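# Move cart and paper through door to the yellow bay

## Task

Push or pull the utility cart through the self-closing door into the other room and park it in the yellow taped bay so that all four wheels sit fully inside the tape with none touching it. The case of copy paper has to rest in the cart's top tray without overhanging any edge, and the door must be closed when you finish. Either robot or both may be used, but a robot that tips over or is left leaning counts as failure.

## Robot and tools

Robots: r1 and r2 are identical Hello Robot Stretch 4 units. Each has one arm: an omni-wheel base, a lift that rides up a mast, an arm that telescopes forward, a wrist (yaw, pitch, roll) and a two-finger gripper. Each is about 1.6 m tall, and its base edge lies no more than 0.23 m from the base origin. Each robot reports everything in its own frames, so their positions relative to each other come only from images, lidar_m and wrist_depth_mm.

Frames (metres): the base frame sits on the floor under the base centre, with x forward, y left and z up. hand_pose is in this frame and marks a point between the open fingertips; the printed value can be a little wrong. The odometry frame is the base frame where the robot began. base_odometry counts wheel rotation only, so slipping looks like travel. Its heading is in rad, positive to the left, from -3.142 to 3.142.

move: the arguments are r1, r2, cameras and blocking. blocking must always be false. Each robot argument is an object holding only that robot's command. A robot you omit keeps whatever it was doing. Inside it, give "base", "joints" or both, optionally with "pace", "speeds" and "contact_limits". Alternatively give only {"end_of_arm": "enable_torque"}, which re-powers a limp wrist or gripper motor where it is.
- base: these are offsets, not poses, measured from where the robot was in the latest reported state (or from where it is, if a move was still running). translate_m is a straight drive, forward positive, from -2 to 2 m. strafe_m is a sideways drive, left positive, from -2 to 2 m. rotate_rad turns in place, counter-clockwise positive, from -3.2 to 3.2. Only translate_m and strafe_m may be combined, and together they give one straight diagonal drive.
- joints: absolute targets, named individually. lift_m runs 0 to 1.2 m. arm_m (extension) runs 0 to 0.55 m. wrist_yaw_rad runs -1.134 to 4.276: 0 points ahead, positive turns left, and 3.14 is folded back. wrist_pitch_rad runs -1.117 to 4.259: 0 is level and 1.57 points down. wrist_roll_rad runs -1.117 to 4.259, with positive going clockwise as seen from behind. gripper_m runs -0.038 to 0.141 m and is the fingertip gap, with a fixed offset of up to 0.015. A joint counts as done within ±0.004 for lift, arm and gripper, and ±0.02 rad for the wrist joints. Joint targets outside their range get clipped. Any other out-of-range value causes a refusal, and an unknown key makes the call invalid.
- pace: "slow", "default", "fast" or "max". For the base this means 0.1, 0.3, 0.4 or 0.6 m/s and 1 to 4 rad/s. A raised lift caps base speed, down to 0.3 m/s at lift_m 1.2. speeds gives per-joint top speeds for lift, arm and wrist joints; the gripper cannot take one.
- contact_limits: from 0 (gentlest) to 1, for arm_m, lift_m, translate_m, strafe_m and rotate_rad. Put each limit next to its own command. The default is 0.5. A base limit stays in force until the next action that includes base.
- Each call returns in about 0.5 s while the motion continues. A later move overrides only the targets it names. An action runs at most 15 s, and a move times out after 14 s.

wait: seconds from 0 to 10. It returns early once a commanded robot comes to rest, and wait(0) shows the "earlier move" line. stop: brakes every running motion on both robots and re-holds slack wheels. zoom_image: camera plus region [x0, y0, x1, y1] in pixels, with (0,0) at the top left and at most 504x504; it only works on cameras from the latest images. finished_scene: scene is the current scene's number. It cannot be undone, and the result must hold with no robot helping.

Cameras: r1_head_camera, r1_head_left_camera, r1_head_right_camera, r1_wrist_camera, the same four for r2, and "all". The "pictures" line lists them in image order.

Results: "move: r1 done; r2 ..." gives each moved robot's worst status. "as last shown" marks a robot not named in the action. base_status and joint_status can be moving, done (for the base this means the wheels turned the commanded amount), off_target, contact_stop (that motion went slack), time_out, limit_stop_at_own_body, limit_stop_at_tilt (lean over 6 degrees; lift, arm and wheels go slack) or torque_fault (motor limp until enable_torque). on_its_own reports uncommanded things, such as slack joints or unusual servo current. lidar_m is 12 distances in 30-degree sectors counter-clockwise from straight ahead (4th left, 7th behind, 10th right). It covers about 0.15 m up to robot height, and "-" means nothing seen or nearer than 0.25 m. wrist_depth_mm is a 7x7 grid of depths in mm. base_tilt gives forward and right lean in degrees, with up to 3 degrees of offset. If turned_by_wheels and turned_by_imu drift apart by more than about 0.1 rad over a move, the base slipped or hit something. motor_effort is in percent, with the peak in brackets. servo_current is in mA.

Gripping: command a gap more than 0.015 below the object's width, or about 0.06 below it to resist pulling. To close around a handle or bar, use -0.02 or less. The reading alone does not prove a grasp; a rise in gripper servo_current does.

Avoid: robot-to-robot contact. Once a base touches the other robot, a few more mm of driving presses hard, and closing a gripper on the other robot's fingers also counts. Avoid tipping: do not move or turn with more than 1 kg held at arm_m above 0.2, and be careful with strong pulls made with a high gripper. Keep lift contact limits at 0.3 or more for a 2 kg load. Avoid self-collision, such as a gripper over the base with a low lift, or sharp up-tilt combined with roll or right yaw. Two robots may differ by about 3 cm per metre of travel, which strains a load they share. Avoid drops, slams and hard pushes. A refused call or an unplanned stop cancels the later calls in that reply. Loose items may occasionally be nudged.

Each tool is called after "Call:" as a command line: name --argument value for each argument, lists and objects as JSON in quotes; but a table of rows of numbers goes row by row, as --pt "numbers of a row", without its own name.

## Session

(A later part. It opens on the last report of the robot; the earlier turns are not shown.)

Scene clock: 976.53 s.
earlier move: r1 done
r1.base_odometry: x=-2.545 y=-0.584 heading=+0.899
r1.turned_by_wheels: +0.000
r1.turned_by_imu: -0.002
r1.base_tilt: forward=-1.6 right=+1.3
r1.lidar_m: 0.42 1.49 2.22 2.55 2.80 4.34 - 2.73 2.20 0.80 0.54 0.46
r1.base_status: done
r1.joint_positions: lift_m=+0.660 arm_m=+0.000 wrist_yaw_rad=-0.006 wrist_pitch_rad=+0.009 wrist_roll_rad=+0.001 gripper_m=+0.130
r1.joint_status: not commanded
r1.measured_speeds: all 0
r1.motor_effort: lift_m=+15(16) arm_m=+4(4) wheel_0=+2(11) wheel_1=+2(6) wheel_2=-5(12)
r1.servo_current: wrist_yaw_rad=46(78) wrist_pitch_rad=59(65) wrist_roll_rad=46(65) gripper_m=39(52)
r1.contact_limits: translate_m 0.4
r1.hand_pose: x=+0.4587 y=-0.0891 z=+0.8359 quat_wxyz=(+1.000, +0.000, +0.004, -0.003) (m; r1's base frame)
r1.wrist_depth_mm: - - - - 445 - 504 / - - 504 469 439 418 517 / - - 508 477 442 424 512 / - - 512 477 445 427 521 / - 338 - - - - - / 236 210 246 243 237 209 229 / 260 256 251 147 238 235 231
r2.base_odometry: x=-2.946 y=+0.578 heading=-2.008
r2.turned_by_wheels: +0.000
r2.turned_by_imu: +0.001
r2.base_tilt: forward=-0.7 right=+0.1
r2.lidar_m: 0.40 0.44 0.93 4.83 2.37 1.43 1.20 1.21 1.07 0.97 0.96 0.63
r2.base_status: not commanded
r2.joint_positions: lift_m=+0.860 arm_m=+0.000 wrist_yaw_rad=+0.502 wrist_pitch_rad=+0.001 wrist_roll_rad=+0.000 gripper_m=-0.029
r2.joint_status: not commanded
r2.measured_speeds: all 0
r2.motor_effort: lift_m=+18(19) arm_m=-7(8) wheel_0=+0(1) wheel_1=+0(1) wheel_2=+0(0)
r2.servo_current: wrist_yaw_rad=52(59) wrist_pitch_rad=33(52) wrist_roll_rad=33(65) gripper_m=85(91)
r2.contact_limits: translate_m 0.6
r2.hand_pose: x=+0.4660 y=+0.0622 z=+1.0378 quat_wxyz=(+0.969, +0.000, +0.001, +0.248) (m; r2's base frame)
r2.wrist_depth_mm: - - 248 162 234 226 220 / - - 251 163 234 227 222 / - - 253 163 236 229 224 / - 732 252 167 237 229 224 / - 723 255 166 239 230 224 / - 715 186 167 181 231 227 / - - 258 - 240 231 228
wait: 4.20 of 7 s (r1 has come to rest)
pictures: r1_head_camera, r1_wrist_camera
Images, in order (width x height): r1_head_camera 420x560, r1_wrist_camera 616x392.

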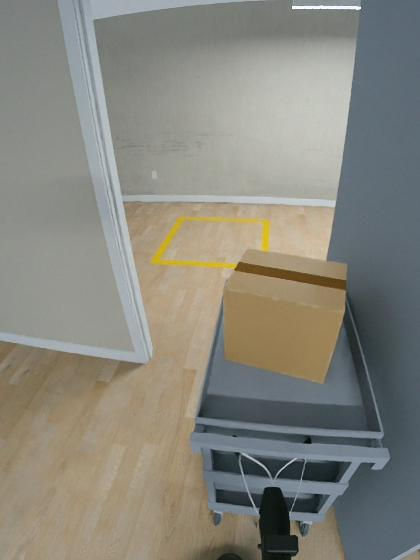

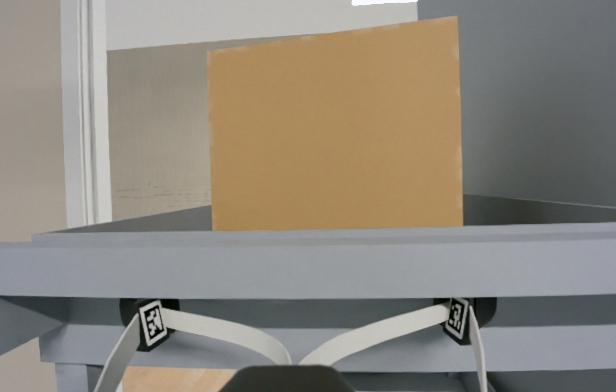

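Call:
move --blocking false --r1 '{"base":{"translate_m":-0.05,"strafe_m":-0.15}}' --cameras '[]'

Call:
wait --seconds 3 --cameras '[]'

Call:
move --blocking false --r1 '{"base":{"rotate_rad":0.1}}' --cameras '[]'

Call:
wait --seconds 2 --cameras '[]'

Call:
move --blocking false --r1 '{"base":{"translate_m":0.24},"pace":"slow","contact_limits":{"translate_m":0.4}}' --cameras '[]'

Call:
wait --seconds 7 --cameras '["r1_head_camera","r1_wrist_camera","r1_head_right_camera"]'

Scene clock: 996.60 s.
move: r1 moving
r1.base_odometry: x=-2.528 y=-0.611 heading=+0.899
r1.turned_by_wheels: +0.000
r1.turned_by_imu: +0.000
r1.base_tilt: forward=-1.6 right=+1.3
r1.lidar_m: 0.44 1.51 2.23 2.58 2.84 4.39 - 2.72 2.16 0.76 0.50 0.46
r1.base_status: translate_m moving; strafe_m moving
r1.joint_positions: lift_m=+0.660 arm_m=+0.000 wrist_yaw_rad=-0.003 wrist_pitch_rad=+0.009 wrist_roll_rad=+0.001 gripper_m=+0.130
r1.joint_status: not commanded
r1.measured_speeds: translate_m=-0.039 strafe_m=-0.118 rotate_rad=+0.002 lift_m=+0.000 arm_m=+0.000 wrist_yaw_rad=+0.001 wrist_pitch_rad=+0.000 wrist_roll_rad=+0.000
r1.motor_effort: lift_m=+16(16) arm_m=+4(4) wheel_0=+11(11) wheel_1=-8(10) wheel_2=+3(4)
r1.servo_current: wrist_yaw_rad=59(65) wrist_pitch_rad=52(59) wrist_roll_rad=46(65) gripper_m=39(46)
r1.hand_pose: x=+0.4590 y=-0.0882 z=+0.8359 quat_wxyz=(+1.000, +0.000, +0.004, -0.001) (m; r1's base frame)
r1.wrist_depth_mm: - - - - 445 - 496 / - - 512 473 442 - 504 / - - 512 477 442 - 504 / - - 521 480 442 - 508 / - - - - - - - / 255 200 252 249 196 234 232 / 273 266 741 144 243 235 232
r2: as last shown
r2.turned_by_imu: +0.000
r2.lidar_m: 0.41 0.48 0.88 4.83 2.37 1.40 1.21 1.18 1.10 0.95 0.96 0.60
r2.motor_effort: lift_m=+18(18) arm_m=-7(8) wheel_0=+0(0) wheel_1=+0(0) wheel_2=+0(1)
r2.servo_current: wrist_yaw_rad=46(65) wrist_pitch_rad=39(46) wrist_roll_rad=52(59) gripper_m=91(91)
r2.contact_limits: translate_m 0.6
r2.wrist_depth_mm: - - 248 162 233 226 220 / - - 250 163 235 226 222 / - 699 252 163 235 229 224 / - 691 253 167 237 230 224 / - 683 255 167 238 230 225 / - 676 186 167 181 232 227 / - - 257 - 239 230 228
pictures: none
No camera images: "cameras" was empty.

Scene clock: 997.97 s.
earlier move: r1 done
r1.base_odometry: x=-2.459 y=-0.716 heading=+0.899
r1.turned_by_wheels: +0.000
r1.turned_by_imu: +0.000
r1.base_tilt: forward=-1.5 right=+1.2
r1.lidar_m: 0.47 0.49 2.23 2.71 2.97 4.51 - 2.51 2.05 0.66 0.43 0.43
r1.base_status: done
r1.joint_positions: lift_m=+0.660 arm_m=+0.000 wrist_yaw_rad=+0.001 wrist_pitch_rad=+0.009 wrist_roll_rad=+0.001 gripper_m=+0.130
r1.joint_status: not commanded
r1.measured_speeds: all 0
r1.motor_effort: lift_m=+16(16) arm_m=+4(4) wheel_0=+4(11) wheel_1=-1(10) wheel_2=+4(7)
r1.servo_current: wrist_yaw_rad=26(65) wrist_pitch_rad=52(65) wrist_roll_rad=59(65) gripper_m=46(52)
r1.hand_pose: x=+0.4594 y=-0.0871 z=+0.8359 quat_wxyz=(+1.000, +0.000, +0.004, +0.001) (m; r1's base frame)
r1.wrist_depth_mm: - - - - - 466 347 / - - 517 477 544 473 370 / - - 517 480 544 473 373 / - 564 530 477 549 477 375 / - - - - - - - / 304 196 278 - 196 206 - / - 1756 732 141 676 254 357
r2.base_odometry: x=-2.946 y=+0.578 heading=-2.008
r2.turned_by_wheels: +0.000
r2.turned_by_imu: +0.000
r2.base_tilt: forward=-0.7 right=+0.1
r2.lidar_m: 0.39 0.47 0.68 4.84 2.37 1.42 1.21 1.21 1.13 0.97 0.95 0.62
r2.base_status: not commanded
r2.joint_positions: lift_m=+0.860 arm_m=+0.000 wrist_yaw_rad=+0.502 wrist_pitch_rad=+0.001 wrist_roll_rad=+0.000 gripper_m=-0.029
r2.joint_status: not commanded
r2.measured_speeds: all 0
r2.motor_effort: lift_m=+18(18) arm_m=-7(8) wheel_0=+0(1) wheel_1=+0(0) wheel_2=+0(1)
r2.servo_current: wrist_yaw_rad=52(65) wrist_pitch_rad=46(52) wrist_roll_rad=52(65) gripper_m=85(91)
r2.contact_limits: translate_m 0.6
r2.hand_pose: x=+0.4660 y=+0.0622 z=+1.0378 quat_wxyz=(+0.969, +0.000, +0.001, +0.248) (m; r2's base frame)
r2.wrist_depth_mm: 559 - 249 162 233 226 220 / 559 - 252 163 234 227 222 / 559 - 252 164 235 229 223 / 564 - 253 167 237 229 224 / 564 715 255 166 238 231 225 / 564 - 186 167 181 233 226 / 574 - 258 - 240 230 228
wait: 1.37 of 3 s (r1 has come to rest)
pictures: none
No camera images: "cameras" was empty.

Scene clock: 998.47 s.
move: r1 moving
r1.base_odometry: x=-2.459 y=-0.716 heading=+0.998
r1.turned_by_wheels: +0.099
r1.turned_by_imu: +0.100
r1.base_tilt: forward=-1.6 right=+1.2
r1.lidar_m: 0.45 0.51 2.63 2.70 3.13 4.45 4.20 2.36 2.03 0.65 0.43 0.45
r1.base_status: rotate_rad moving
r1.joint_positions: lift_m=+0.660 arm_m=+0.000 wrist_yaw_rad=+0.000 wrist_pitch_rad=+0.009 wrist_roll_rad=+0.001 gripper_m=+0.130
r1.joint_status: not commanded
r1.measured_speeds: translate_m=+0.000 strafe_m=+0.000 rotate_rad=+0.000 lift_m=+0.000 arm_m=+0.000 wrist_yaw_rad=-0.001 wrist_pitch_rad=+0.000 wrist_roll_rad=+0.000
r1.motor_effort: lift_m=+16(16) arm_m=+4(4) wheel_0=-4(8) wheel_1=-2(5) wheel_2=-3(5)
r1.servo_current: wrist_yaw_rad=52(59) wrist_pitch_rad=52(59) wrist_roll_rad=39(72) gripper_m=46(46)
r1.hand_pose: x=+0.4593 y=-0.0874 z=+0.8359 quat_wxyz=(+1.000, +0.000, +0.004, +0.000) (m; r1's base frame)
r1.wrist_depth_mm: - - - - - 512 418 / - - 535 484 462 512 407 / - - 544 488 466 521 413 / - 1281 539 492 466 525 392 / - - - - - - - / 319 205 184 - 258 217 - / 334 1308 1708 145 - 253 251
r2: as last shown
r2.base_tilt: forward=-0.7 right=+0.0
r2.lidar_m: 0.40 0.48 0.70 4.83 2.37 1.38 1.22 1.23 1.13 0.96 0.96 0.59
r2.motor_effort: lift_m=+18(18) arm_m=-7(7) wheel_0=+1(1) wheel_1=+0(0) wheel_2=+0(0)
r2.servo_current: wrist_yaw_rad=39(52) wrist_pitch_rad=39(46) wrist_roll_rad=46(52) gripper_m=85(91)
r2.contact_limits: translate_m 0.6
r2.wrist_depth_mm: 544 - 249 162 233 225 220 / 544 - 250 163 234 227 222 / 554 - 253 163 236 229 224 / 549 - 254 167 236 229 224 / 554 676 256 166 239 230 226 / - - 186 166 181 231 227 / 564 - 259 - 239 230 229
pictures: none
No camera images: "cameras" was empty.

Scene clock: 998.70 s.
earlier move: r1 done
r1.base_odometry: x=-2.459 y=-0.716 heading=+0.998
r1.turned_by_wheels: +0.000
r1.turned_by_imu: +0.000
r1.base_tilt: forward=-1.6 right=+1.2
r1.lidar_m: 0.45 0.50 2.62 2.71 3.15 4.45 4.21 2.38 2.01 0.67 0.42 0.47
r1.base_status: done
r1.joint_positions: lift_m=+0.660 arm_m=+0.000 wrist_yaw_rad=+0.000 wrist_pitch_rad=+0.009 wrist_roll_rad=+0.001 gripper_m=+0.130
r1.joint_status: not commanded
r1.measured_speeds: all 0
r1.motor_effort: lift_m=+16(16) arm_m=+4(4) wheel_0=-5(8) wheel_1=-2(5) wheel_2=-3(5)
r1.servo_current: wrist_yaw_rad=39(72) wrist_pitch_rad=59(59) wrist_roll_rad=33(72) gripper_m=46(46)
r1.hand_pose: x=+0.4593 y=-0.0874 z=+0.8359 quat_wxyz=(+1.000, +0.000, +0.004, +0.000) (m; r1's base frame)
r1.wrist_depth_mm: - - - - - 508 418 / - - 535 488 462 517 404 / - - 544 492 459 517 404 / - 1255 544 492 462 525 392 / - - - - - - - / 319 205 184 - 259 216 - / 334 1308 1708 144 - 254 251
r2.base_odometry: x=-2.946 y=+0.578 heading=-2.008
r2.turned_by_wheels: +0.000
r2.turned_by_imu: +0.000
r2.base_tilt: forward=-0.6 right=+0.1
r2.lidar_m: 0.40 0.47 0.70 4.86 2.36 1.38 1.20 1.21 1.10 0.95 0.95 0.62
r2.base_status: not commanded
r2.joint_positions: lift_m=+0.860 arm_m=+0.000 wrist_yaw_rad=+0.502 wrist_pitch_rad=+0.001 wrist_roll_rad=+0.000 gripper_m=-0.029
r2.joint_status: not commanded
r2.measured_speeds: all 0
r2.motor_effort: lift_m=+18(18) arm_m=-7(7) wheel_0=+0(1) wheel_1=+0(0) wheel_2=-1(1)
r2.servo_current: wrist_yaw_rad=46(52) wrist_pitch_rad=33(46) wrist_roll_rad=46(52) gripper_m=78(91)
r2.contact_limits: translate_m 0.6
r2.hand_pose: x=+0.4660 y=+0.0622 z=+1.0378 quat_wxyz=(+0.969, +0.000, +0.001, +0.248) (m; r2's base frame)
r2.wrist_depth_mm: 544 - 248 162 233 225 220 / 549 - 251 163 235 227 221 / 554 - 254 163 236 228 224 / 554 - 253 167 237 230 224 / 554 676 255 166 240 230 225 / - - 186 167 181 231 226 / 564 - 259 - 240 230 228
wait: 0.23 of 2 s (r1 has come to rest)
pictures: none
No camera images: "cameras" was empty.

Scene clock: 999.20 s.
move: r1 moving
r1.base_odometry: x=-2.452 y=-0.706 heading=+0.999
r1.turned_by_wheels: +0.000
r1.turned_by_imu: +0.000
r1.base_tilt: forward=-1.6 right=+1.3
r1.lidar_m: 0.46 0.49 2.63 2.71 3.11 4.47 4.20 2.37 2.03 0.64 0.40 0.44
r1.base_status: translate_m moving
r1.joint_positions: lift_m=+0.660 arm_m=+0.000 wrist_yaw_rad=+0.000 wrist_pitch_rad=+0.009 wrist_roll_rad=+0.001 gripper_m=+0.130
r1.joint_status: not commanded
r1.measured_speeds: translate_m=+0.047 strafe_m=+0.000 rotate_rad=+0.000 lift_m=+0.000 arm_m=+0.000 wrist_yaw_rad=+0.000 wrist_pitch_rad=+0.000 wrist_roll_rad=+0.000
r1.motor_effort: lift_m=+16(16) arm_m=+4(4) wheel_0=+5(5) wheel_1=+2(5) wheel_2=-6(8)
r1.servo_current: wrist_yaw_rad=52(65) wrist_pitch_rad=52(65) wrist_roll_rad=46(59) gripper_m=39(46)
r1.contact_limits: translate_m 0.4
r1.hand_pose: x=+0.4593 y=-0.0875 z=+0.8359 quat_wxyz=(+1.000, +0.000, +0.004, +0.000) (m; r1's base frame)
r1.wrist_depth_mm: - - - - - 525 413 / - - 525 477 445 525 413 / - - 535 477 449 535 413 / - 1255 539 484 452 535 418 / - - - - - - - / 307 197 - 262 249 238 - / 329 1708 891 146 253 240 235
r2: as last shown
r2.base_tilt: forward=-0.6 right=+0.0
r2.lidar_m: 0.40 0.47 0.67 4.84 2.36 1.39 1.22 1.21 1.09 0.95 0.95 0.58
r2.motor_effort: lift_m=+18(18) arm_m=-8(8) wheel_0=+0(0) wheel_1=+0(0) wheel_2=+0(0)
r2.servo_current: wrist_yaw_rad=33(59) wrist_pitch_rad=39(46) wrist_roll_rad=46(52) gripper_m=91(91)
r2.contact_limits: translate_m 0.6
r2.wrist_depth_mm: 539 - 249 162 232 225 220 / 559 - 250 163 234 227 222 / 559 - 252 163 236 229 223 / 559 - 253 167 238 229 224 / 559 691 255 166 238 230 225 / 544 661 185 167 181 231 227 / 564 - 258 - 240 231 228
pictures: none
No camera images: "cameras" was empty.

Scene clock: 1002.40 s.
earlier move: r1 done
r1.base_odometry: x=-2.329 y=-0.515 heading=+0.998
r1.turned_by_wheels: +0.000
r1.turned_by_imu: -0.002
r1.base_tilt: forward=-1.6 right=+1.3
r1.lidar_m: 0.40 1.36 2.16 2.65 3.08 4.68 - 2.45 0.73 0.31 0.36 0.43
r1.base_status: done
r1.joint_positions: lift_m=+0.660 arm_m=+0.000 wrist_yaw_rad=-0.008 wrist_pitch_rad=+0.009 wrist_roll_rad=+0.001 gripper_m=+0.130
r1.joint_status: not commanded
r1.measured_speeds: all 0
r1.motor_effort: lift_m=+15(16) arm_m=+4(4) wheel_0=+0(9) wheel_1=+2(5) wheel_2=-7(13)
r1.servo_current: wrist_yaw_rad=59(78) wrist_pitch_rad=52(65) wrist_roll_rad=59(65) gripper_m=46(52)
r1.contact_limits: translate_m 0.4
r1.hand_pose: x=+0.4586 y=-0.0897 z=+0.8359 quat_wxyz=(+1.000, +0.000, +0.004, -0.004) (m; r1's base frame)
r1.wrist_depth_mm: - - - - 442 517 413 / 1042 - 496 462 433 525 421 / 1042 - 500 466 436 535 418 / 1042 - 500 469 439 - 424 / 256 253 - - - - - / 258 210 244 241 236 194 229 / 258 252 250 144 238 234 230
r2.base_odometry: x=-2.946 y=+0.578 heading=-2.008
r2.turned_by_wheels: +0.000
r2.turned_by_imu: +0.000
r2.base_tilt: forward=-0.6 right=+0.1
r2.lidar_m: 0.41 0.48 4.16 4.84 2.35 1.40 1.22 1.21 1.11 0.95 0.97 0.61
r2.base_status: not commanded
r2.joint_positions: lift_m=+0.860 arm_m=+0.000 wrist_yaw_rad=+0.502 wrist_pitch_rad=+0.001 wrist_roll_rad=+0.000 gripper_m=-0.029
r2.joint_status: not commanded
r2.measured_speeds: all 0
r2.motor_effort: lift_m=+18(19) arm_m=-7(8) wheel_0=+0(1) wheel_1=+0(1) wheel_2=+0(0)
r2.servo_current: wrist_yaw_rad=52(59) wrist_pitch_rad=39(46) wrist_roll_rad=46(59) gripper_m=85(98)
r2.contact_limits: translate_m 0.6
r2.hand_pose: x=+0.4660 y=+0.0622 z=+1.0378 quat_wxyz=(+0.969, +0.000, +0.001, +0.248) (m; r2's base frame)
r2.wrist_depth_mm: - - 249 162 233 225 220 / - - 250 163 234 227 222 / - - 252 163 236 229 224 / - - 252 167 238 229 224 / - - 254 166 239 229 224 / - - 183 167 181 232 227 / - - 257 - 240 231 228
wait: 3.20 of 7 s (r1 has come to rest)
pictures: r1_head_camera, r1_head_right_camera, r1_wrist_camera
Images, in order (width x height): r1_head_camera 420x560, r1_head_right_camera 420x672, r1_wrist_camera 616x392.

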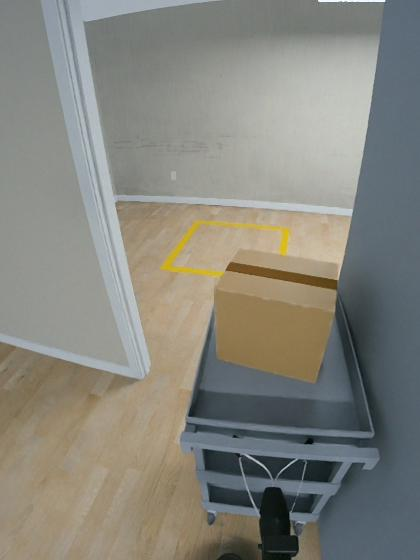

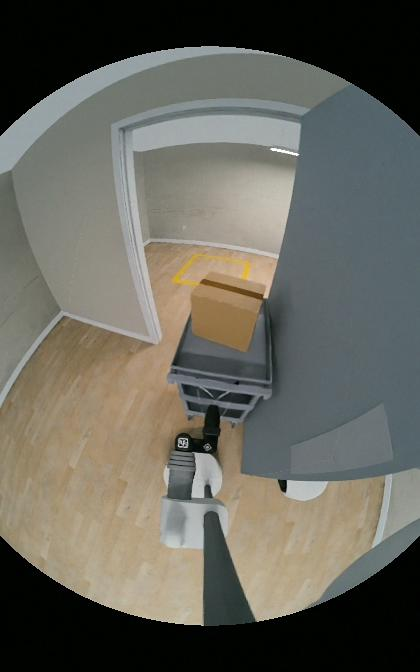

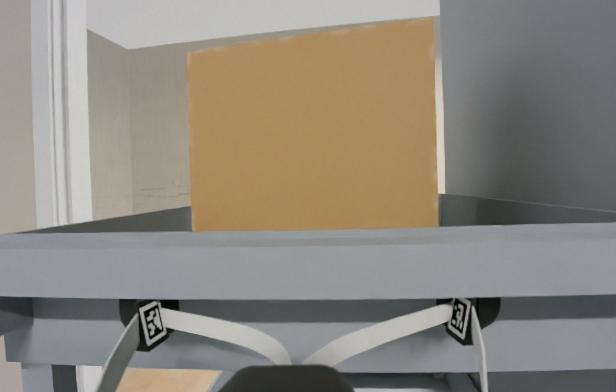

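Call:
move --blocking false --cameras '["r1_head_camera","r1_head_right_camera","r1_wrist_camera"]'

Scene clock: 1026.87 s.
r1.base_odometry: x=-2.329 y=-0.515 heading=+0.998
r1.turned_by_wheels: +0.000
r1.turned_by_imu: +0.000
r1.base_tilt: forward=-1.6 right=+1.2
r1.lidar_m: 0.42 1.37 2.15 2.67 3.08 4.67 - 2.44 0.71 0.33 0.35 0.45
r1.base_status: done
r1.joint_positions: lift_m=+0.660 arm_m=+0.000 wrist_yaw_rad=-0.008 wrist_pitch_rad=+0.009 wrist_roll_rad=+0.001 gripper_m=+0.130
r1.joint_status: not commanded
r1.measured_speeds: all 0
r1.motor_effort: lift_m=+16(16) arm_m=+4(4) wheel_0=+0(9) wheel_1=+2(5) wheel_2=-6(13)
r1.servo_current: wrist_yaw_rad=59(78) wrist_pitch_rad=65(65) wrist_roll_rad=46(65) gripper_m=39(52)
r1.contact_limits: translate_m 0.4
r1.hand_pose: x=+0.4586 y=-0.0897 z=+0.8359 quat_wxyz=(+1.000, +0.000, +0.004, -0.004) (m; r1's base frame)
r1.wrist_depth_mm: - - - - 442 525 415 / 1042 - 500 462 433 525 421 / 1042 - 504 466 433 535 418 / 1042 - 508 469 439 - 427 / 257 251 - - - - - / 257 210 244 241 236 193 229 / 259 251 249 144 237 234 230
r2.base_odometry: x=-2.946 y=+0.578 heading=-2.008
r2.turned_by_wheels: +0.000
r2.turned_by_imu: +0.000
r2.base_tilt: forward=-0.7 right=+0.1
r2.lidar_m: 0.39 0.45 4.16 4.85 2.35 1.39 1.19 1.20 1.08 0.95 0.98 0.59
r2.base_status: not commanded
r2.joint_positions: lift_m=+0.860 arm_m=+0.000 wrist_yaw_rad=+0.502 wrist_pitch_rad=+0.001 wrist_roll_rad=+0.000 gripper_m=-0.029
r2.joint_status: not commanded
r2.measured_speeds: all 0
r2.motor_effort: lift_m=+18(19) arm_m=-7(8) wheel_0=+0(1) wheel_1=+0(1) wheel_2=+0(0)
r2.servo_current: wrist_yaw_rad=46(59) wrist_pitch_rad=33(46) wrist_roll_rad=46(59) gripper_m=85(98)
r2.contact_limits: translate_m 0.6
r2.hand_pose: x=+0.4660 y=+0.0622 z=+1.0378 quat_wxyz=(+0.969, +0.000, +0.001, +0.248) (m; r2's base frame)
r2.wrist_depth_mm: - - 249 162 233 225 220 / - - 250 163 234 225 222 / - - 252 163 236 227 224 / - - 253 167 236 229 224 / - - 255 166 239 230 225 / - - 183 167 181 232 226 / - - 258 - 239 230 228
pictures: r1_head_camera, r1_head_right_camera, r1_wrist_camera
Images, in order (width x height): r1_head_camera 420x560, r1_head_right_camera 420x672, r1_wrist_camera 616x392.

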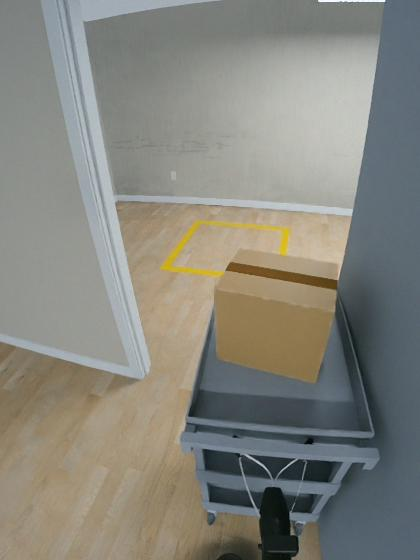

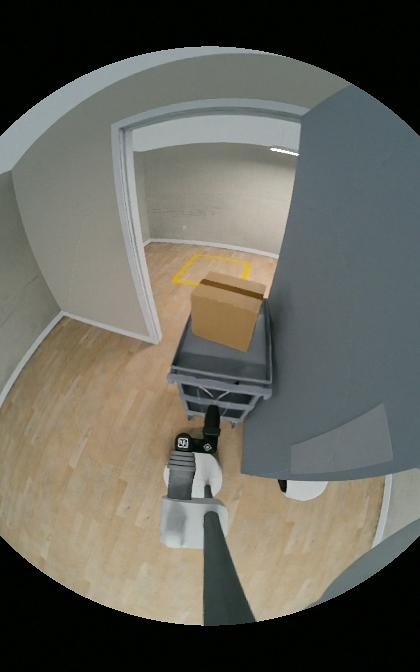

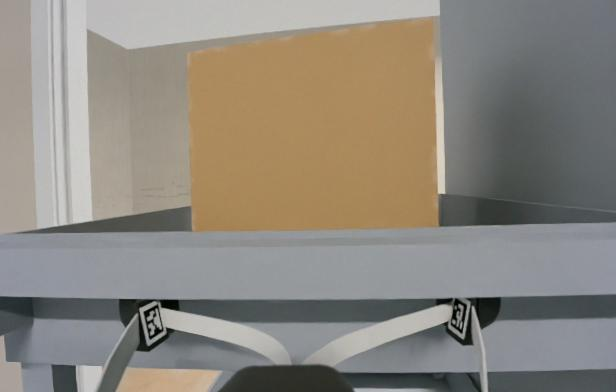

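Call:
move --blocking false --r1 '{"base":{"translate_m":0.3},"pace":"slow","contact_limits":{"translate_m":0.4}}' --cameras '[]'

Call:
wait --seconds 6 --cameras '["r1_head_camera","r1_head_right_camera","r1_wrist_camera"]'

Scene clock: 1034.03 s.
move: r1 moving
r1.base_odometry: x=-2.322 y=-0.504 heading=+0.998
r1.turned_by_wheels: -0.001
r1.turned_by_imu: -0.001
r1.base_tilt: forward=-1.6 right=+1.3
r1.lidar_m: 0.43 1.34 2.15 2.68 3.08 4.71 - 2.44 0.71 0.33 0.35 0.45
r1.base_status: translate_m moving
r1.joint_positions: lift_m=+0.660 arm_m=+0.000 wrist_yaw_rad=-0.008 wrist_pitch_rad=+0.009 wrist_roll_rad=+0.001 gripper_m=+0.130
r1.joint_status: not commanded
r1.measured_speeds: translate_m=+0.048 strafe_m=-0.001 rotate_rad=-0.001 lift_m=+0.000 arm_m=+0.000 wrist_yaw_rad=+0.000 wrist_pitch_rad=+0.000 wrist_roll_rad=+0.000
r1.motor_effort: lift_m=+16(16) arm_m=+4(4) wheel_0=+1(5) wheel_1=+2(5) wheel_2=-12(12)
r1.servo_current: wrist_yaw_rad=39(78) wrist_pitch_rad=59(65) wrist_roll_rad=52(72) gripper_m=46(46)
r1.contact_limits: translate_m 0.4
r1.hand_pose: x=+0.4586 y=-0.0897 z=+0.8359 quat_wxyz=(+1.000, +0.000, +0.004, -0.004) (m; r1's base frame)
r1.wrist_depth_mm: - - - - 433 517 415 / 1042 - 496 459 430 525 418 / 1025 - 496 466 436 535 421 / 1060 - 500 462 433 - 421 / 254 250 500 - - - - / 253 209 242 240 236 202 229 / 256 250 247 141 236 234 231
r2: as last shown
r2.lidar_m: 0.41 0.47 4.18 4.84 2.35 1.41 1.20 1.22 1.12 0.95 0.96 0.60
r2.motor_effort: lift_m=+18(18) arm_m=-7(8) wheel_0=+0(0) wheel_1=+0(0) wheel_2=+0(0)
r2.servo_current: wrist_yaw_rad=52(59) wrist_pitch_rad=39(46) wrist_roll_rad=46(59) gripper_m=85(91)
r2.contact_limits: translate_m 0.6
r2.wrist_depth_mm: - - 249 161 233 226 219 / - - 251 162 236 227 221 / - - 252 163 235 229 224 / - - 252 167 236 229 224 / - - 254 166 238 230 225 / - - 183 167 181 232 227 / - - 544 - 240 231 227
pictures: none
No camera images: "cameras" was empty.

Scene clock: 1037.80 s.
earlier move: r1 done
r1.base_odometry: x=-2.167 y=-0.263 heading=+0.998
r1.turned_by_wheels: +0.000
r1.turned_by_imu: -0.002
r1.base_tilt: forward=-1.6 right=+1.3
r1.lidar_m: 0.42 1.07 1.59 2.59 2.98 5.00 - 2.70 0.36 0.33 0.36 0.46
r1.base_status: done
r1.joint_positions: lift_m=+0.660 arm_m=+0.000 wrist_yaw_rad=-0.008 wrist_pitch_rad=+0.009 wrist_roll_rad=+0.001 gripper_m=+0.130
r1.joint_status: not commanded
r1.measured_speeds: all 0
r1.motor_effort: lift_m=+16(16) arm_m=+4(4) wheel_0=+1(5) wheel_1=+1(5) wheel_2=-5(13)
r1.servo_current: wrist_yaw_rad=59(85) wrist_pitch_rad=52(65) wrist_roll_rad=46(72) gripper_m=46(52)
r1.contact_limits: translate_m 0.4
r1.hand_pose: x=+0.4586 y=-0.0897 z=+0.8359 quat_wxyz=(+1.000, +0.000, +0.004, -0.004) (m; r1's base frame)
r1.wrist_depth_mm: - - - - 449 - 442 / - - 504 469 442 - 442 / - - 504 477 442 - 452 / - - 504 477 445 433 459 / - 290 - - - - - / 211 210 244 240 236 199 231 / 252 248 247 148 238 236 234
r2.base_odometry: x=-2.946 y=+0.578 heading=-2.008
r2.turned_by_wheels: +0.000
r2.turned_by_imu: +0.001
r2.base_tilt: forward=-0.7 right=+0.0
r2.lidar_m: 0.41 0.49 4.17 4.83 2.37 1.40 1.20 1.20 1.11 0.96 0.97 0.60
r2.base_status: not commanded
r2.joint_positions: lift_m=+0.860 arm_m=+0.000 wrist_yaw_rad=+0.502 wrist_pitch_rad=+0.001 wrist_roll_rad=+0.000 gripper_m=-0.029
r2.joint_status: not commanded
r2.measured_speeds: all 0
r2.motor_effort: lift_m=+18(19) arm_m=-7(8) wheel_0=+0(1) wheel_1=+0(0) wheel_2=+0(1)
r2.servo_current: wrist_yaw_rad=52(65) wrist_pitch_rad=46(46) wrist_roll_rad=52(59) gripper_m=91(98)
r2.contact_limits: translate_m 0.6
r2.hand_pose: x=+0.4660 y=+0.0622 z=+1.0378 quat_wxyz=(+0.969, +0.000, +0.001, +0.248) (m; r2's base frame)
r2.wrist_depth_mm: - - 249 161 233 225 220 / - - 250 163 235 226 221 / - - 252 163 236 227 223 / - - 253 167 236 229 224 / - - 256 166 239 230 226 / - - 185 167 181 231 228 / - - 258 - 240 229 228
wait: 3.77 of 6 s (r1 has come to rest)
pictures: r1_head_camera, r1_head_right_camera, r1_wrist_camera
Images, in order (width x height): r1_head_camera 420x560, r1_head_right_camera 420x672, r1_wrist_camera 616x392.

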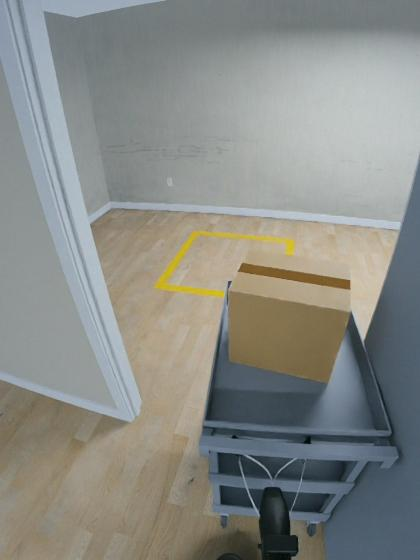

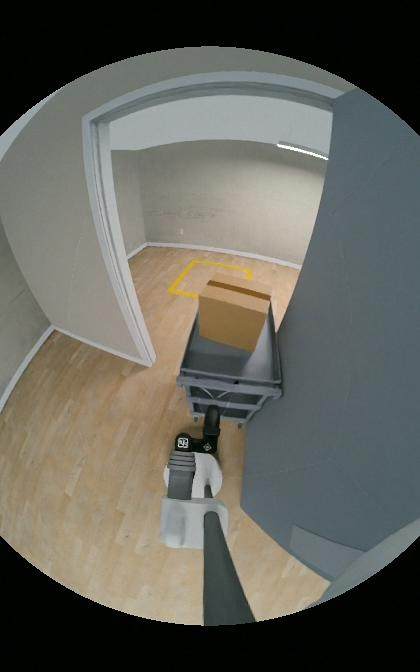

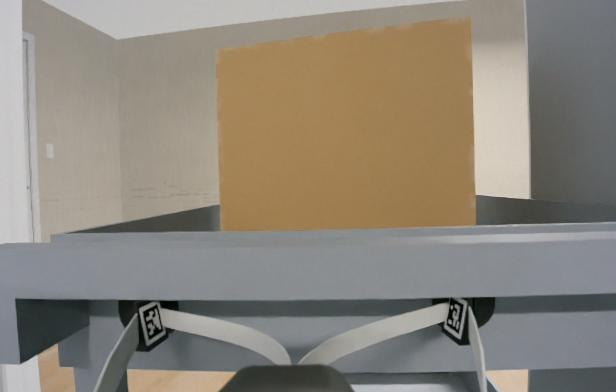

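Call:
move --blocking false --r1 '{"base":{"translate_m":-0.03},"pace":"slow"}' --cameras '[]'

Call:
wait --seconds 2 --cameras '[]'

Call:
move --blocking false --r1 '{"base":{"strafe_m":-0.05},"pace":"slow","contact_limits":{"strafe_m":0.2}}' --cameras '[]'

Call:
wait --seconds 3 --cameras '[]'

Call:
move --blocking false --r1 '{"base":{"translate_m":0.33},"pace":"slow","contact_limits":{"translate_m":0.4}}' --cameras '[]'

Call:
wait --seconds 6 --cameras '["r1_head_camera","r1_head_right_camera","r1_wrist_camera"]'

Scene clock: 1058.40 s.
move: r1 moving
r1.base_odometry: x=-2.173 y=-0.273 heading=+0.998
r1.turned_by_wheels: +0.000
r1.turned_by_imu: +0.000
r1.base_tilt: forward=-1.5 right=+1.3
r1.lidar_m: 0.46 1.10 1.61 2.56 2.97 4.98 - 2.64 0.36 0.32 0.38 0.44
r1.base_status: translate_m moving
r1.joint_positions: lift_m=+0.660 arm_m=+0.000 wrist_yaw_rad=-0.003 wrist_pitch_rad=+0.009 wrist_roll_rad=+0.001 gripper_m=+0.130
r1.joint_status: not commanded
r1.measured_speeds: translate_m=-0.049 strafe_m=-0.001 rotate_rad=-0.001 lift_m=+0.000 arm_m=+0.000 wrist_yaw_rad=+0.001 wrist_pitch_rad=+0.000 wrist_roll_rad=+0.000
r1.motor_effort: lift_m=+15(16) arm_m=+2(4) wheel_0=-4(6) wheel_1=-5(7) wheel_2=+6(8)
r1.servo_current: wrist_yaw_rad=33(65) wrist_pitch_rad=52(59) wrist_roll_rad=52(65) gripper_m=39(46)
r1.hand_pose: x=+0.4591 y=-0.0882 z=+0.8359 quat_wxyz=(+1.000, +0.000, +0.004, -0.001) (m; r1's base frame)
r1.wrist_depth_mm: - - - - - - 459 / - - - 480 449 - 459 / - - - 480 452 - 462 / - - 539 484 459 439 469 / - - - - - - - / 206 211 254 250 210 241 238 / 842 263 259 140 247 243 239
r2: as last shown
r2.turned_by_imu: +0.000
r2.lidar_m: 0.40 0.47 4.17 4.84 2.35 1.39 1.20 1.21 1.11 0.94 0.96 0.61
r2.motor_effort: lift_m=+18(18) arm_m=-7(7) wheel_0=+0(1) wheel_1=+0(0) wheel_2=+0(0)
r2.servo_current: wrist_yaw_rad=52(59) wrist_pitch_rad=39(46) wrist_roll_rad=52(65) gripper_m=91(91)
r2.contact_limits: translate_m 0.6
r2.wrist_depth_mm: - - 249 162 233 226 220 / - - 250 163 235 227 221 / - - 252 163 236 229 223 / - - 253 167 237 229 224 / - - 255 166 240 231 225 / - - 186 167 181 232 227 / - - 258 - 240 231 228
pictures: none
No camera images: "cameras" was empty.

Scene clock: 1059.27 s.
earlier move: r1 done
r1.base_odometry: x=-2.183 y=-0.288 heading=+0.998
r1.turned_by_wheels: +0.000
r1.turned_by_imu: +0.000
r1.base_tilt: forward=-1.6 right=+1.3
r1.lidar_m: 0.46 1.13 1.64 2.60 3.00 4.96 - 2.59 0.34 0.32 0.37 0.48
r1.base_status: done
r1.joint_positions: lift_m=+0.660 arm_m=+0.000 wrist_yaw_rad=-0.003 wrist_pitch_rad=+0.009 wrist_roll_rad=+0.001 gripper_m=+0.130
r1.joint_status: not commanded
r1.measured_speeds: all 0
r1.motor_effort: lift_m=+16(16) arm_m=-4(4) wheel_0=-4(6) wheel_1=-4(7) wheel_2=+2(8)
r1.servo_current: wrist_yaw_rad=46(65) wrist_pitch_rad=65(65) wrist_roll_rad=46(65) gripper_m=39(46)
r1.hand_pose: x=+0.4591 y=-0.0882 z=+0.8359 quat_wxyz=(+1.000, +0.000, +0.004, -0.001) (m; r1's base frame)
r1.wrist_depth_mm: - - - - - - 484 / 878 - - 500 469 449 496 / 904 - - 504 466 445 492 / 842 - - 508 469 449 500 / 820 - - - - - - / 223 213 - 264 259 251 249 / 878 290 1756 140 260 252 445
r2.base_odometry: x=-2.946 y=+0.578 heading=-2.008
r2.turned_by_wheels: +0.000
r2.turned_by_imu: +0.000
r2.base_tilt: forward=-0.7 right=+0.1
r2.lidar_m: 0.40 0.48 4.17 4.82 2.35 1.41 1.20 1.23 1.10 0.96 0.94 0.60
r2.base_status: not commanded
r2.joint_positions: lift_m=+0.860 arm_m=+0.000 wrist_yaw_rad=+0.502 wrist_pitch_rad=+0.001 wrist_roll_rad=+0.000 gripper_m=-0.029
r2.joint_status: not commanded
r2.measured_speeds: all 0
r2.motor_effort: lift_m=+18(18) arm_m=-7(7) wheel_0=+0(1) wheel_1=+0(1) wheel_2=+0(0)
r2.servo_current: wrist_yaw_rad=46(59) wrist_pitch_rad=39(52) wrist_roll_rad=33(65) gripper_m=91(91)
r2.contact_limits: translate_m 0.6
r2.hand_pose: x=+0.4660 y=+0.0622 z=+1.0378 quat_wxyz=(+0.969, +0.000, +0.001, +0.248) (m; r2's base frame)
r2.wrist_depth_mm: - - 249 162 234 226 220 / - - 250 162 235 227 222 / - - 252 163 236 229 224 / - - 253 167 238 229 222 / - - 255 166 240 230 224 / - - 186 167 181 232 227 / - - 258 - 239 231 229
wait: 0.87 of 2 s (r1 has come to rest)
pictures: none
No camera images: "cameras" was empty.

Scene clock: 1059.77 s.
move: r1 moving
r1.base_odometry: x=-2.171 y=-0.296 heading=+0.998
r1.turned_by_wheels: +0.000
r1.turned_by_imu: +0.000
r1.base_tilt: forward=-1.6 right=+1.3
r1.lidar_m: 0.47 1.14 1.65 2.60 3.00 4.95 - 2.63 0.35 0.33 0.35 0.49
r1.base_status: strafe_m moving
r1.joint_positions: lift_m=+0.660 arm_m=+0.000 wrist_yaw_rad=+0.000 wrist_pitch_rad=+0.009 wrist_roll_rad=+0.001 gripper_m=+0.130
r1.joint_status: not commanded
r1.measured_speeds: translate_m=+0.000 strafe_m=-0.055 rotate_rad=+0.000 lift_m=+0.000 arm_m=+0.000 wrist_yaw_rad=+0.012 wrist_pitch_rad=+0.000 wrist_roll_rad=+0.000
r1.motor_effort: lift_m=+15(16) arm_m=-4(4) wheel_0=+8(8) wheel_1=-4(8) wheel_2=-1(1)
r1.servo_current: wrist_yaw_rad=46(59) wrist_pitch_rad=52(59) wrist_roll_rad=20(59) gripper_m=46(52)
r1.contact_limits: strafe_m 0.2
r1.hand_pose: x=+0.4593 y=-0.0875 z=+0.8359 quat_wxyz=(+1.000, +0.000, +0.004, +0.000) (m; r1's base frame)
r1.wrist_depth_mm: 878 - - - - - 480 / 878 - - 500 462 445 488 / 842 - - 504 466 442 484 / 842 - 603 508 473 442 488 / - - - - - - - / 224 209 - 263 215 247 247 / 891 285 1756 141 258 251 436
r2: as last shown
r2.lidar_m: 0.40 0.48 4.14 4.85 2.37 1.41 1.19 1.21 1.11 0.97 0.95 0.61
r2.motor_effort: lift_m=+18(18) arm_m=-7(8) wheel_0=+0(1) wheel_1=+0(0) wheel_2=+0(1)
r2.servo_current: wrist_yaw_rad=52(52) wrist_pitch_rad=33(46) wrist_roll_rad=39(52) gripper_m=91(91)
r2.contact_limits: translate_m 0.6
r2.wrist_depth_mm: - - 249 162 233 226 220 / - - 251 163 234 227 222 / - - 253 163 236 229 224 / - - 253 167 237 229 224 / - - 255 166 239 231 225 / - - 186 167 181 232 227 / - - 259 - 239 230 229
pictures: none
No camera images: "cameras" was empty.

Scene clock: 1060.87 s.
earlier move: r1 done
r1.base_odometry: x=-2.141 y=-0.315 heading=+0.998
r1.turned_by_wheels: +0.000
r1.turned_by_imu: +0.000
r1.base_tilt: forward=-1.6 right=+1.2
r1.lidar_m: 0.45 1.15 1.64 2.65 3.04 4.95 - 2.77 0.30 0.29 0.33 0.47
r1.base_status: done
r1.joint_positions: lift_m=+0.660 arm_m=+0.000 wrist_yaw_rad=+0.001 wrist_pitch_rad=+0.009 wrist_roll_rad=+0.001 gripper_m=+0.130
r1.joint_status: not commanded
r1.measured_speeds: all 0
r1.motor_effort: lift_m=+16(16) arm_m=-4(4) wheel_0=+5(10) wheel_1=-2(8) wheel_2=+0(2)
r1.servo_current: wrist_yaw_rad=46(72) wrist_pitch_rad=59(59) wrist_roll_rad=46(65) gripper_m=39(52)
r1.contact_limits: strafe_m 0.2
r1.hand_pose: x=+0.4593 y=-0.0872 z=+0.8359 quat_wxyz=(+1.000, +0.000, +0.004, +0.000) (m; r1's base frame)
r1.wrist_depth_mm: - - - - - - 445 / - - 530 484 455 - 424 / - - 535 492 452 - 430 / - - 535 492 455 750 427 / - - - - - - - / 263 198 - 260 195 244 241 / 842 293 1808 146 255 249 243
r2.base_odometry: x=-2.946 y=+0.578 heading=-2.008
r2.turned_by_wheels: +0.000
r2.turned_by_imu: +0.000
r2.base_tilt: forward=-0.6 right=+0.0
r2.lidar_m: 0.40 0.49 4.18 4.85 2.35 1.42 1.23 1.21 1.13 0.96 0.96 0.60
r2.base_status: not commanded
r2.joint_positions: lift_m=+0.860 arm_m=+0.000 wrist_yaw_rad=+0.502 wrist_pitch_rad=+0.001 wrist_roll_rad=+0.000 gripper_m=-0.029
r2.joint_status: not commanded
r2.measured_speeds: all 0
r2.motor_effort: lift_m=+18(19) arm_m=-7(8) wheel_0=+0(1) wheel_1=+0(0) wheel_2=+0(1)
r2.servo_current: wrist_yaw_rad=46(52) wrist_pitch_rad=39(52) wrist_roll_rad=52(59) gripper_m=91(91)
r2.contact_limits: translate_m 0.6
r2.hand_pose: x=+0.4660 y=+0.0622 z=+1.0378 quat_wxyz=(+0.969, +0.000, +0.001, +0.248) (m; r2's base frame)
r2.wrist_depth_mm: - - 249 162 233 226 220 / - - 251 163 235 227 221 / - - 252 164 236 229 223 / - - 253 167 237 229 224 / - - 256 166 239 230 225 / - - 186 167 181 232 227 / - - 258 - 240 230 229
wait: 1.10 of 3 s (r1 has come to rest)
pictures: none
No camera images: "cameras" was empty.

Scene clock: 1061.37 s.
move: r1 moving
r1.base_odometry: x=-2.134 y=-0.305 heading=+0.998
r1.turned_by_wheels: +0.000
r1.turned_by_imu: +0.000
r1.base_tilt: forward=-1.6 right=+1.3
r1.lidar_m: 0.45 1.13 1.60 2.64 3.03 4.95 - 2.82 0.31 0.29 0.32 0.46
r1.base_status: translate_m moving
r1.joint_positions: lift_m=+0.660 arm_m=+0.000 wrist_yaw_rad=+0.001 wrist_pitch_rad=+0.009 wrist_roll_rad=+0.001 gripper_m=+0.130
r1.joint_status: not commanded
r1.measured_speeds: translate_m=+0.048 strafe_m=+0.000 rotate_rad=+0.000 lift_m=+0.000 arm_m=+0.000 wrist_yaw_rad=+0.000 wrist_pitch_rad=+0.000 wrist_roll_rad=+0.000
r1.motor_effort: lift_m=+16(16) arm_m=-4(4) wheel_0=+6(8) wheel_1=+4(6) wheel_2=-6(6)
r1.servo_current: wrist_yaw_rad=39(52) wrist_pitch_rad=59(59) wrist_roll_rad=33(65) gripper_m=33(46)
r1.contact_limits: translate_m 0.4
r1.hand_pose: x=+0.4593 y=-0.0872 z=+0.8359 quat_wxyz=(+1.000, +0.000, +0.004, +0.000) (m; r1's base frame)
r1.wrist_depth_mm: - - - - 452 - 439 / - - 521 477 439 - 418 / - - 521 480 442 - 427 / - - 521 480 445 - 424 / - - - - - - - / 254 197 256 250 209 235 233 / 281 264 715 143 244 237 234
r2: as last shown
r2.base_tilt: forward=-0.7 right=+0.1
r2.lidar_m: 0.41 0.47 4.19 4.84 2.38 1.41 1.23 1.22 1.09 0.94 0.96 0.60
r2.motor_effort: lift_m=+18(19) arm_m=-7(7) wheel_0=+0(1) wheel_1=+0(0) wheel_2=+0(0)
r2.servo_current: wrist_yaw_rad=52(59) wrist_pitch_rad=46(46) wrist_roll_rad=46(59) gripper_m=85(91)
r2.contact_limits: translate_m 0.6
r2.wrist_depth_mm: - - 249 161 233 227 220 / - - 251 163 234 228 222 / - - 252 163 235 228 224 / - - 253 167 237 229 223 / - - 255 166 238 230 226 / - - 186 167 181 231 228 / - - 258 - 239 230 228
pictures: none
No camera images: "cameras" was empty.

Scene clock: 1065.43 s.
earlier move: r1 done
r1.base_odometry: x=-1.962 y=-0.038 heading=+0.998
r1.turned_by_wheels: +0.000
r1.turned_by_imu: -0.002
r1.base_tilt: forward=-1.6 right=+1.3
r1.lidar_m: 0.40 0.87 1.04 2.56 2.93 5.01 - 0.43 0.32 0.31 0.34 0.46
r1.base_status: done
r1.joint_positions: lift_m=+0.660 arm_m=+0.000 wrist_yaw_rad=-0.004 wrist_pitch_rad=+0.009 wrist_roll_rad=+0.001 gripper_m=+0.130
r1.joint_status: not commanded
r1.measured_speeds: all 0
r1.motor_effort: lift_m=+16(16) arm_m=+4(5) wheel_0=+3(10) wheel_1=+3(6) wheel_2=-6(14)
r1.servo_current: wrist_yaw_rad=59(65) wrist_pitch_rad=65(65) wrist_roll_rad=52(65) gripper_m=46(52)
r1.contact_limits: translate_m 0.4
r1.hand_pose: x=+0.4589 y=-0.0885 z=+0.8359 quat_wxyz=(+1.000, +0.000, +0.004, -0.002) (m; r1's base frame)
r1.wrist_depth_mm: - - - - 452 - - / - - 500 473 439 - - / - - 508 473 436 - - / - - 508 477 445 - - / 298 314 - - - - - / 233 210 244 241 237 200 232 / 255 251 248 148 239 236 233
r2.base_odometry: x=-2.946 y=+0.578 heading=-2.008
r2.turned_by_wheels: +0.000
r2.turned_by_imu: +0.001
r2.base_tilt: forward=-0.6 right=+0.1
r2.lidar_m: 0.39 0.45 4.16 4.86 2.38 1.43 1.21 1.22 1.10 0.94 0.98 0.63
r2.base_status: not commanded
r2.joint_positions: lift_m=+0.860 arm_m=+0.000 wrist_yaw_rad=+0.502 wrist_pitch_rad=+0.001 wrist_roll_rad=+0.000 gripper_m=-0.029
r2.joint_status: not commanded
r2.measured_speeds: all 0
r2.motor_effort: lift_m=+18(19) arm_m=-7(8) wheel_0=+0(1) wheel_1=+0(0) wheel_2=+0(1)
r2.servo_current: wrist_yaw_rad=46(65) wrist_pitch_rad=39(46) wrist_roll_rad=59(59) gripper_m=91(91)
r2.contact_limits: translate_m 0.6
r2.hand_pose: x=+0.4660 y=+0.0622 z=+1.0378 quat_wxyz=(+0.969, +0.000, +0.001, +0.248) (m; r2's base frame)
r2.wrist_depth_mm: - - 249 162 233 226 220 / - - 251 163 235 227 222 / - - 253 163 236 229 223 / - - 254 167 236 230 224 / - - 256 166 239 230 225 / - - 185 167 181 231 226 / - - 258 - 240 231 228
wait: 4.07 of 6 s (r1 has come to rest)
pictures: r1_head_camera, r1_head_right_camera, r1_wrist_camera
Images, in order (width x height): r1_head_camera 420x560, r1_head_right_camera 420x672, r1_wrist_camera 616x392.

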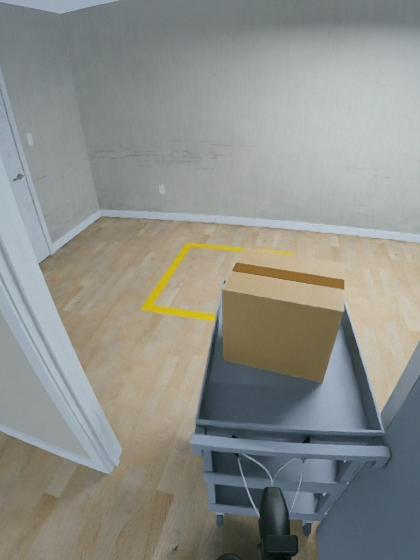

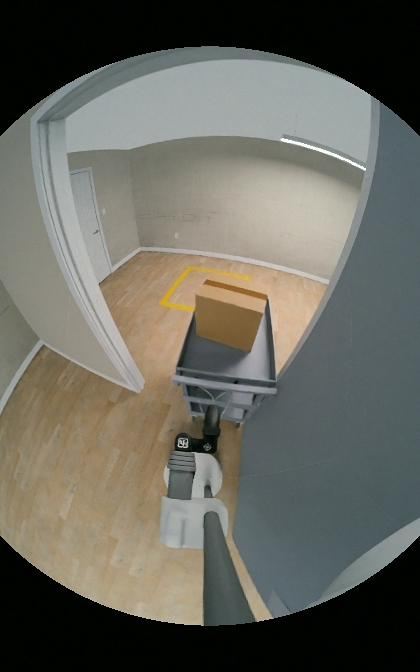

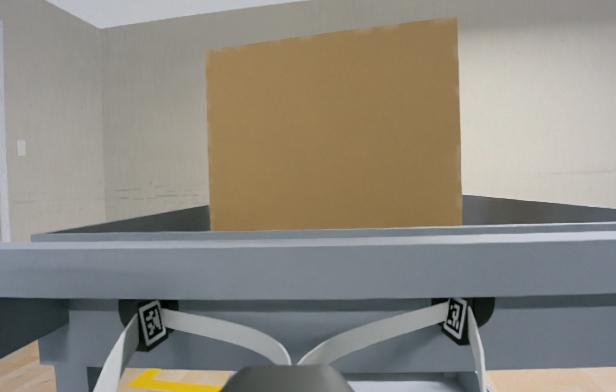

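Call:
move --blocking false --r1 '{"base":{"translate_m":0.35},"pace":"slow","contact_limits":{"translate_m":0.4}}' --cameras '[]'

Call:
wait --seconds 6 --cameras '["r1_head_camera","r1_head_right_camera","r1_head_left_camera"]'

Scene clock: 1076.53 s.
move: r1 moving
r1.base_odometry: x=-1.955 y=-0.027 heading=+0.997
r1.turned_by_wheels: +0.000
r1.turned_by_imu: -0.001
r1.base_tilt: forward=-1.6 right=+1.3
r1.lidar_m: 0.41 0.86 0.95 2.55 2.96 4.99 - 0.47 0.34 0.31 0.34 0.44
r1.base_status: translate_m moving
r1.joint_positions: lift_m=+0.660 arm_m=+0.000 wrist_yaw_rad=-0.004 wrist_pitch_rad=+0.009 wrist_roll_rad=+0.001 gripper_m=+0.130
r1.joint_status: not commanded
r1.measured_speeds: translate_m=+0.048 strafe_m=+0.000 rotate_rad=-0.003 lift_m=+0.000 arm_m=+0.000 wrist_yaw_rad=+0.000 wrist_pitch_rad=+0.000 wrist_roll_rad=+0.000
r1.motor_effort: lift_m=+16(16) arm_m=+4(4) wheel_0=+3(7) wheel_1=+4(5) wheel_2=-11(11)
r1.servo_current: wrist_yaw_rad=46(65) wrist_pitch_rad=65(65) wrist_roll_rad=46(65) gripper_m=39(52)
r1.contact_limits: translate_m 0.4
r1.hand_pose: x=+0.4589 y=-0.0885 z=+0.8359 quat_wxyz=(+1.000, +0.000, +0.004, -0.002) (m; r1's base frame)
r1.wrist_depth_mm: - - - - 445 - - / - - 500 469 442 - - / - - 508 473 439 - - / - - 504 473 439 - - / 298 314 - - - - - / 240 210 243 240 236 197 231 / 253 249 247 139 238 235 232
r2: as last shown
r2.turned_by_imu: +0.000
r2.base_tilt: forward=-0.7 right=+0.1
r2.lidar_m: 0.42 0.46 4.16 4.84 2.38 1.40 1.21 1.22 1.11 0.96 0.98 0.59
r2.motor_effort: lift_m=+18(19) arm_m=-7(7) wheel_0=+0(0) wheel_1=+0(0) wheel_2=+0(0)
r2.servo_current: wrist_yaw_rad=52(59) wrist_pitch_rad=39(46) wrist_roll_rad=59(59) gripper_m=85(91)
r2.contact_limits: translate_m 0.6
r2.wrist_depth_mm: - - 250 162 234 226 220 / - - 250 162 234 227 221 / - - 253 163 235 229 223 / - - 253 167 237 229 224 / - - 255 166 239 230 225 / - - 186 167 181 232 227 / - - 258 - 240 231 228
pictures: none
No camera images: "cameras" was empty.

Scene clock: 1080.80 s.
earlier move: r1 done
r1.base_odometry: x=-1.772 y=+0.256 heading=+0.998
r1.turned_by_wheels: +0.000
r1.turned_by_imu: -0.002
r1.base_tilt: forward=-1.6 right=+1.2
r1.lidar_m: 0.46 2.88 0.63 2.49 2.86 4.84 - 0.48 0.36 0.32 0.42 0.45
r1.base_status: done
r1.joint_positions: lift_m=+0.660 arm_m=+0.000 wrist_yaw_rad=-0.004 wrist_pitch_rad=+0.009 wrist_roll_rad=+0.001 gripper_m=+0.130
r1.joint_status: not commanded
r1.measured_speeds: all 0
r1.motor_effort: lift_m=+16(16) arm_m=+4(4) wheel_0=+1(7) wheel_1=+2(6) wheel_2=-5(12)
r1.servo_current: wrist_yaw_rad=59(72) wrist_pitch_rad=52(65) wrist_roll_rad=52(65) gripper_m=46(52)
r1.contact_limits: translate_m 0.4
r1.hand_pose: x=+0.4589 y=-0.0886 z=+0.8359 quat_wxyz=(+1.000, +0.000, +0.004, -0.002) (m; r1's base frame)
r1.wrist_depth_mm: - - - - 455 - - / - - - 477 445 427 - / - - - 480 449 430 - / - - - 484 452 430 - / - 278 - - - - - / 195 209 245 241 237 200 230 / 1808 252 250 148 238 236 231
r2.base_odometry: x=-2.946 y=+0.578 heading=-2.008
r2.turned_by_wheels: +0.000
r2.turned_by_imu: +0.001
r2.base_tilt: forward=-0.7 right=+0.0
r2.lidar_m: 0.40 0.48 4.19 4.85 2.35 1.39 1.21 1.23 1.13 0.96 0.97 0.62
r2.base_status: not commanded
r2.joint_positions: lift_m=+0.860 arm_m=+0.000 wrist_yaw_rad=+0.502 wrist_pitch_rad=+0.001 wrist_roll_rad=+0.000 gripper_m=-0.029
r2.joint_status: not commanded
r2.measured_speeds: all 0
r2.motor_effort: lift_m=+18(19) arm_m=-7(8) wheel_0=+0(1) wheel_1=+0(0) wheel_2=+0(1)
r2.servo_current: wrist_yaw_rad=39(59) wrist_pitch_rad=39(46) wrist_roll_rad=52(59) gripper_m=85(98)
r2.contact_limits: translate_m 0.6
r2.hand_pose: x=+0.4660 y=+0.0622 z=+1.0378 quat_wxyz=(+0.969, +0.000, +0.001, +0.248) (m; r2's base frame)
r2.wrist_depth_mm: - - 249 162 234 226 220 / - - 250 163 235 227 222 / - - 252 163 236 228 223 / - - 253 167 237 229 224 / - - 255 166 240 229 225 / - - 186 167 181 231 228 / - - 258 - 239 231 228
wait: 4.27 of 6 s (r1 has come to rest)
pictures: r1_head_camera, r1_head_left_camera, r1_head_right_camera
Images, in order (width x height): r1_head_camera 420x560, r1_head_left_camera 420x672, r1_head_right_camera 420x672.

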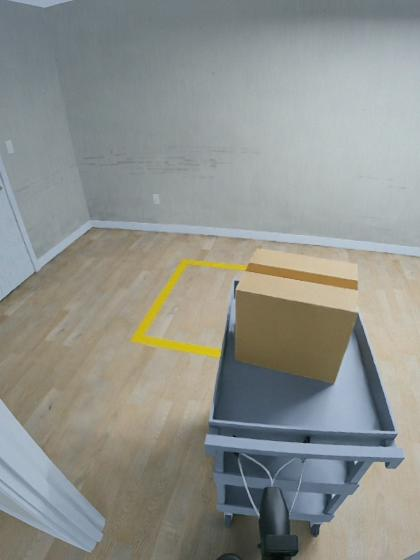

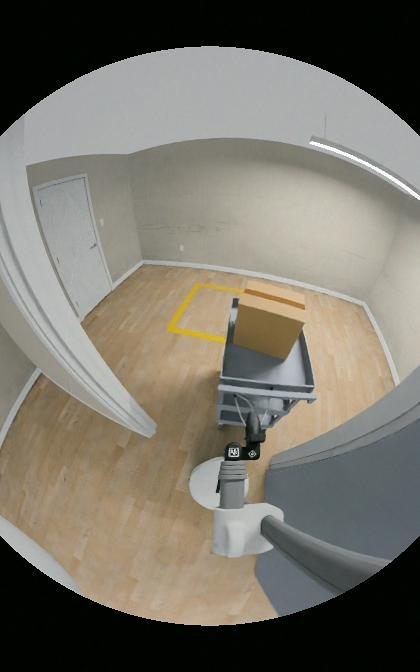

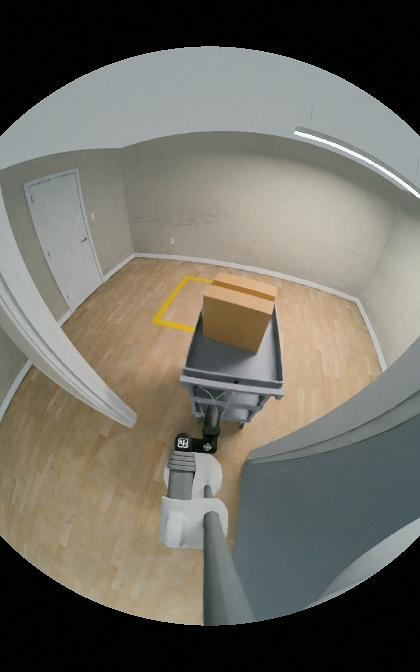

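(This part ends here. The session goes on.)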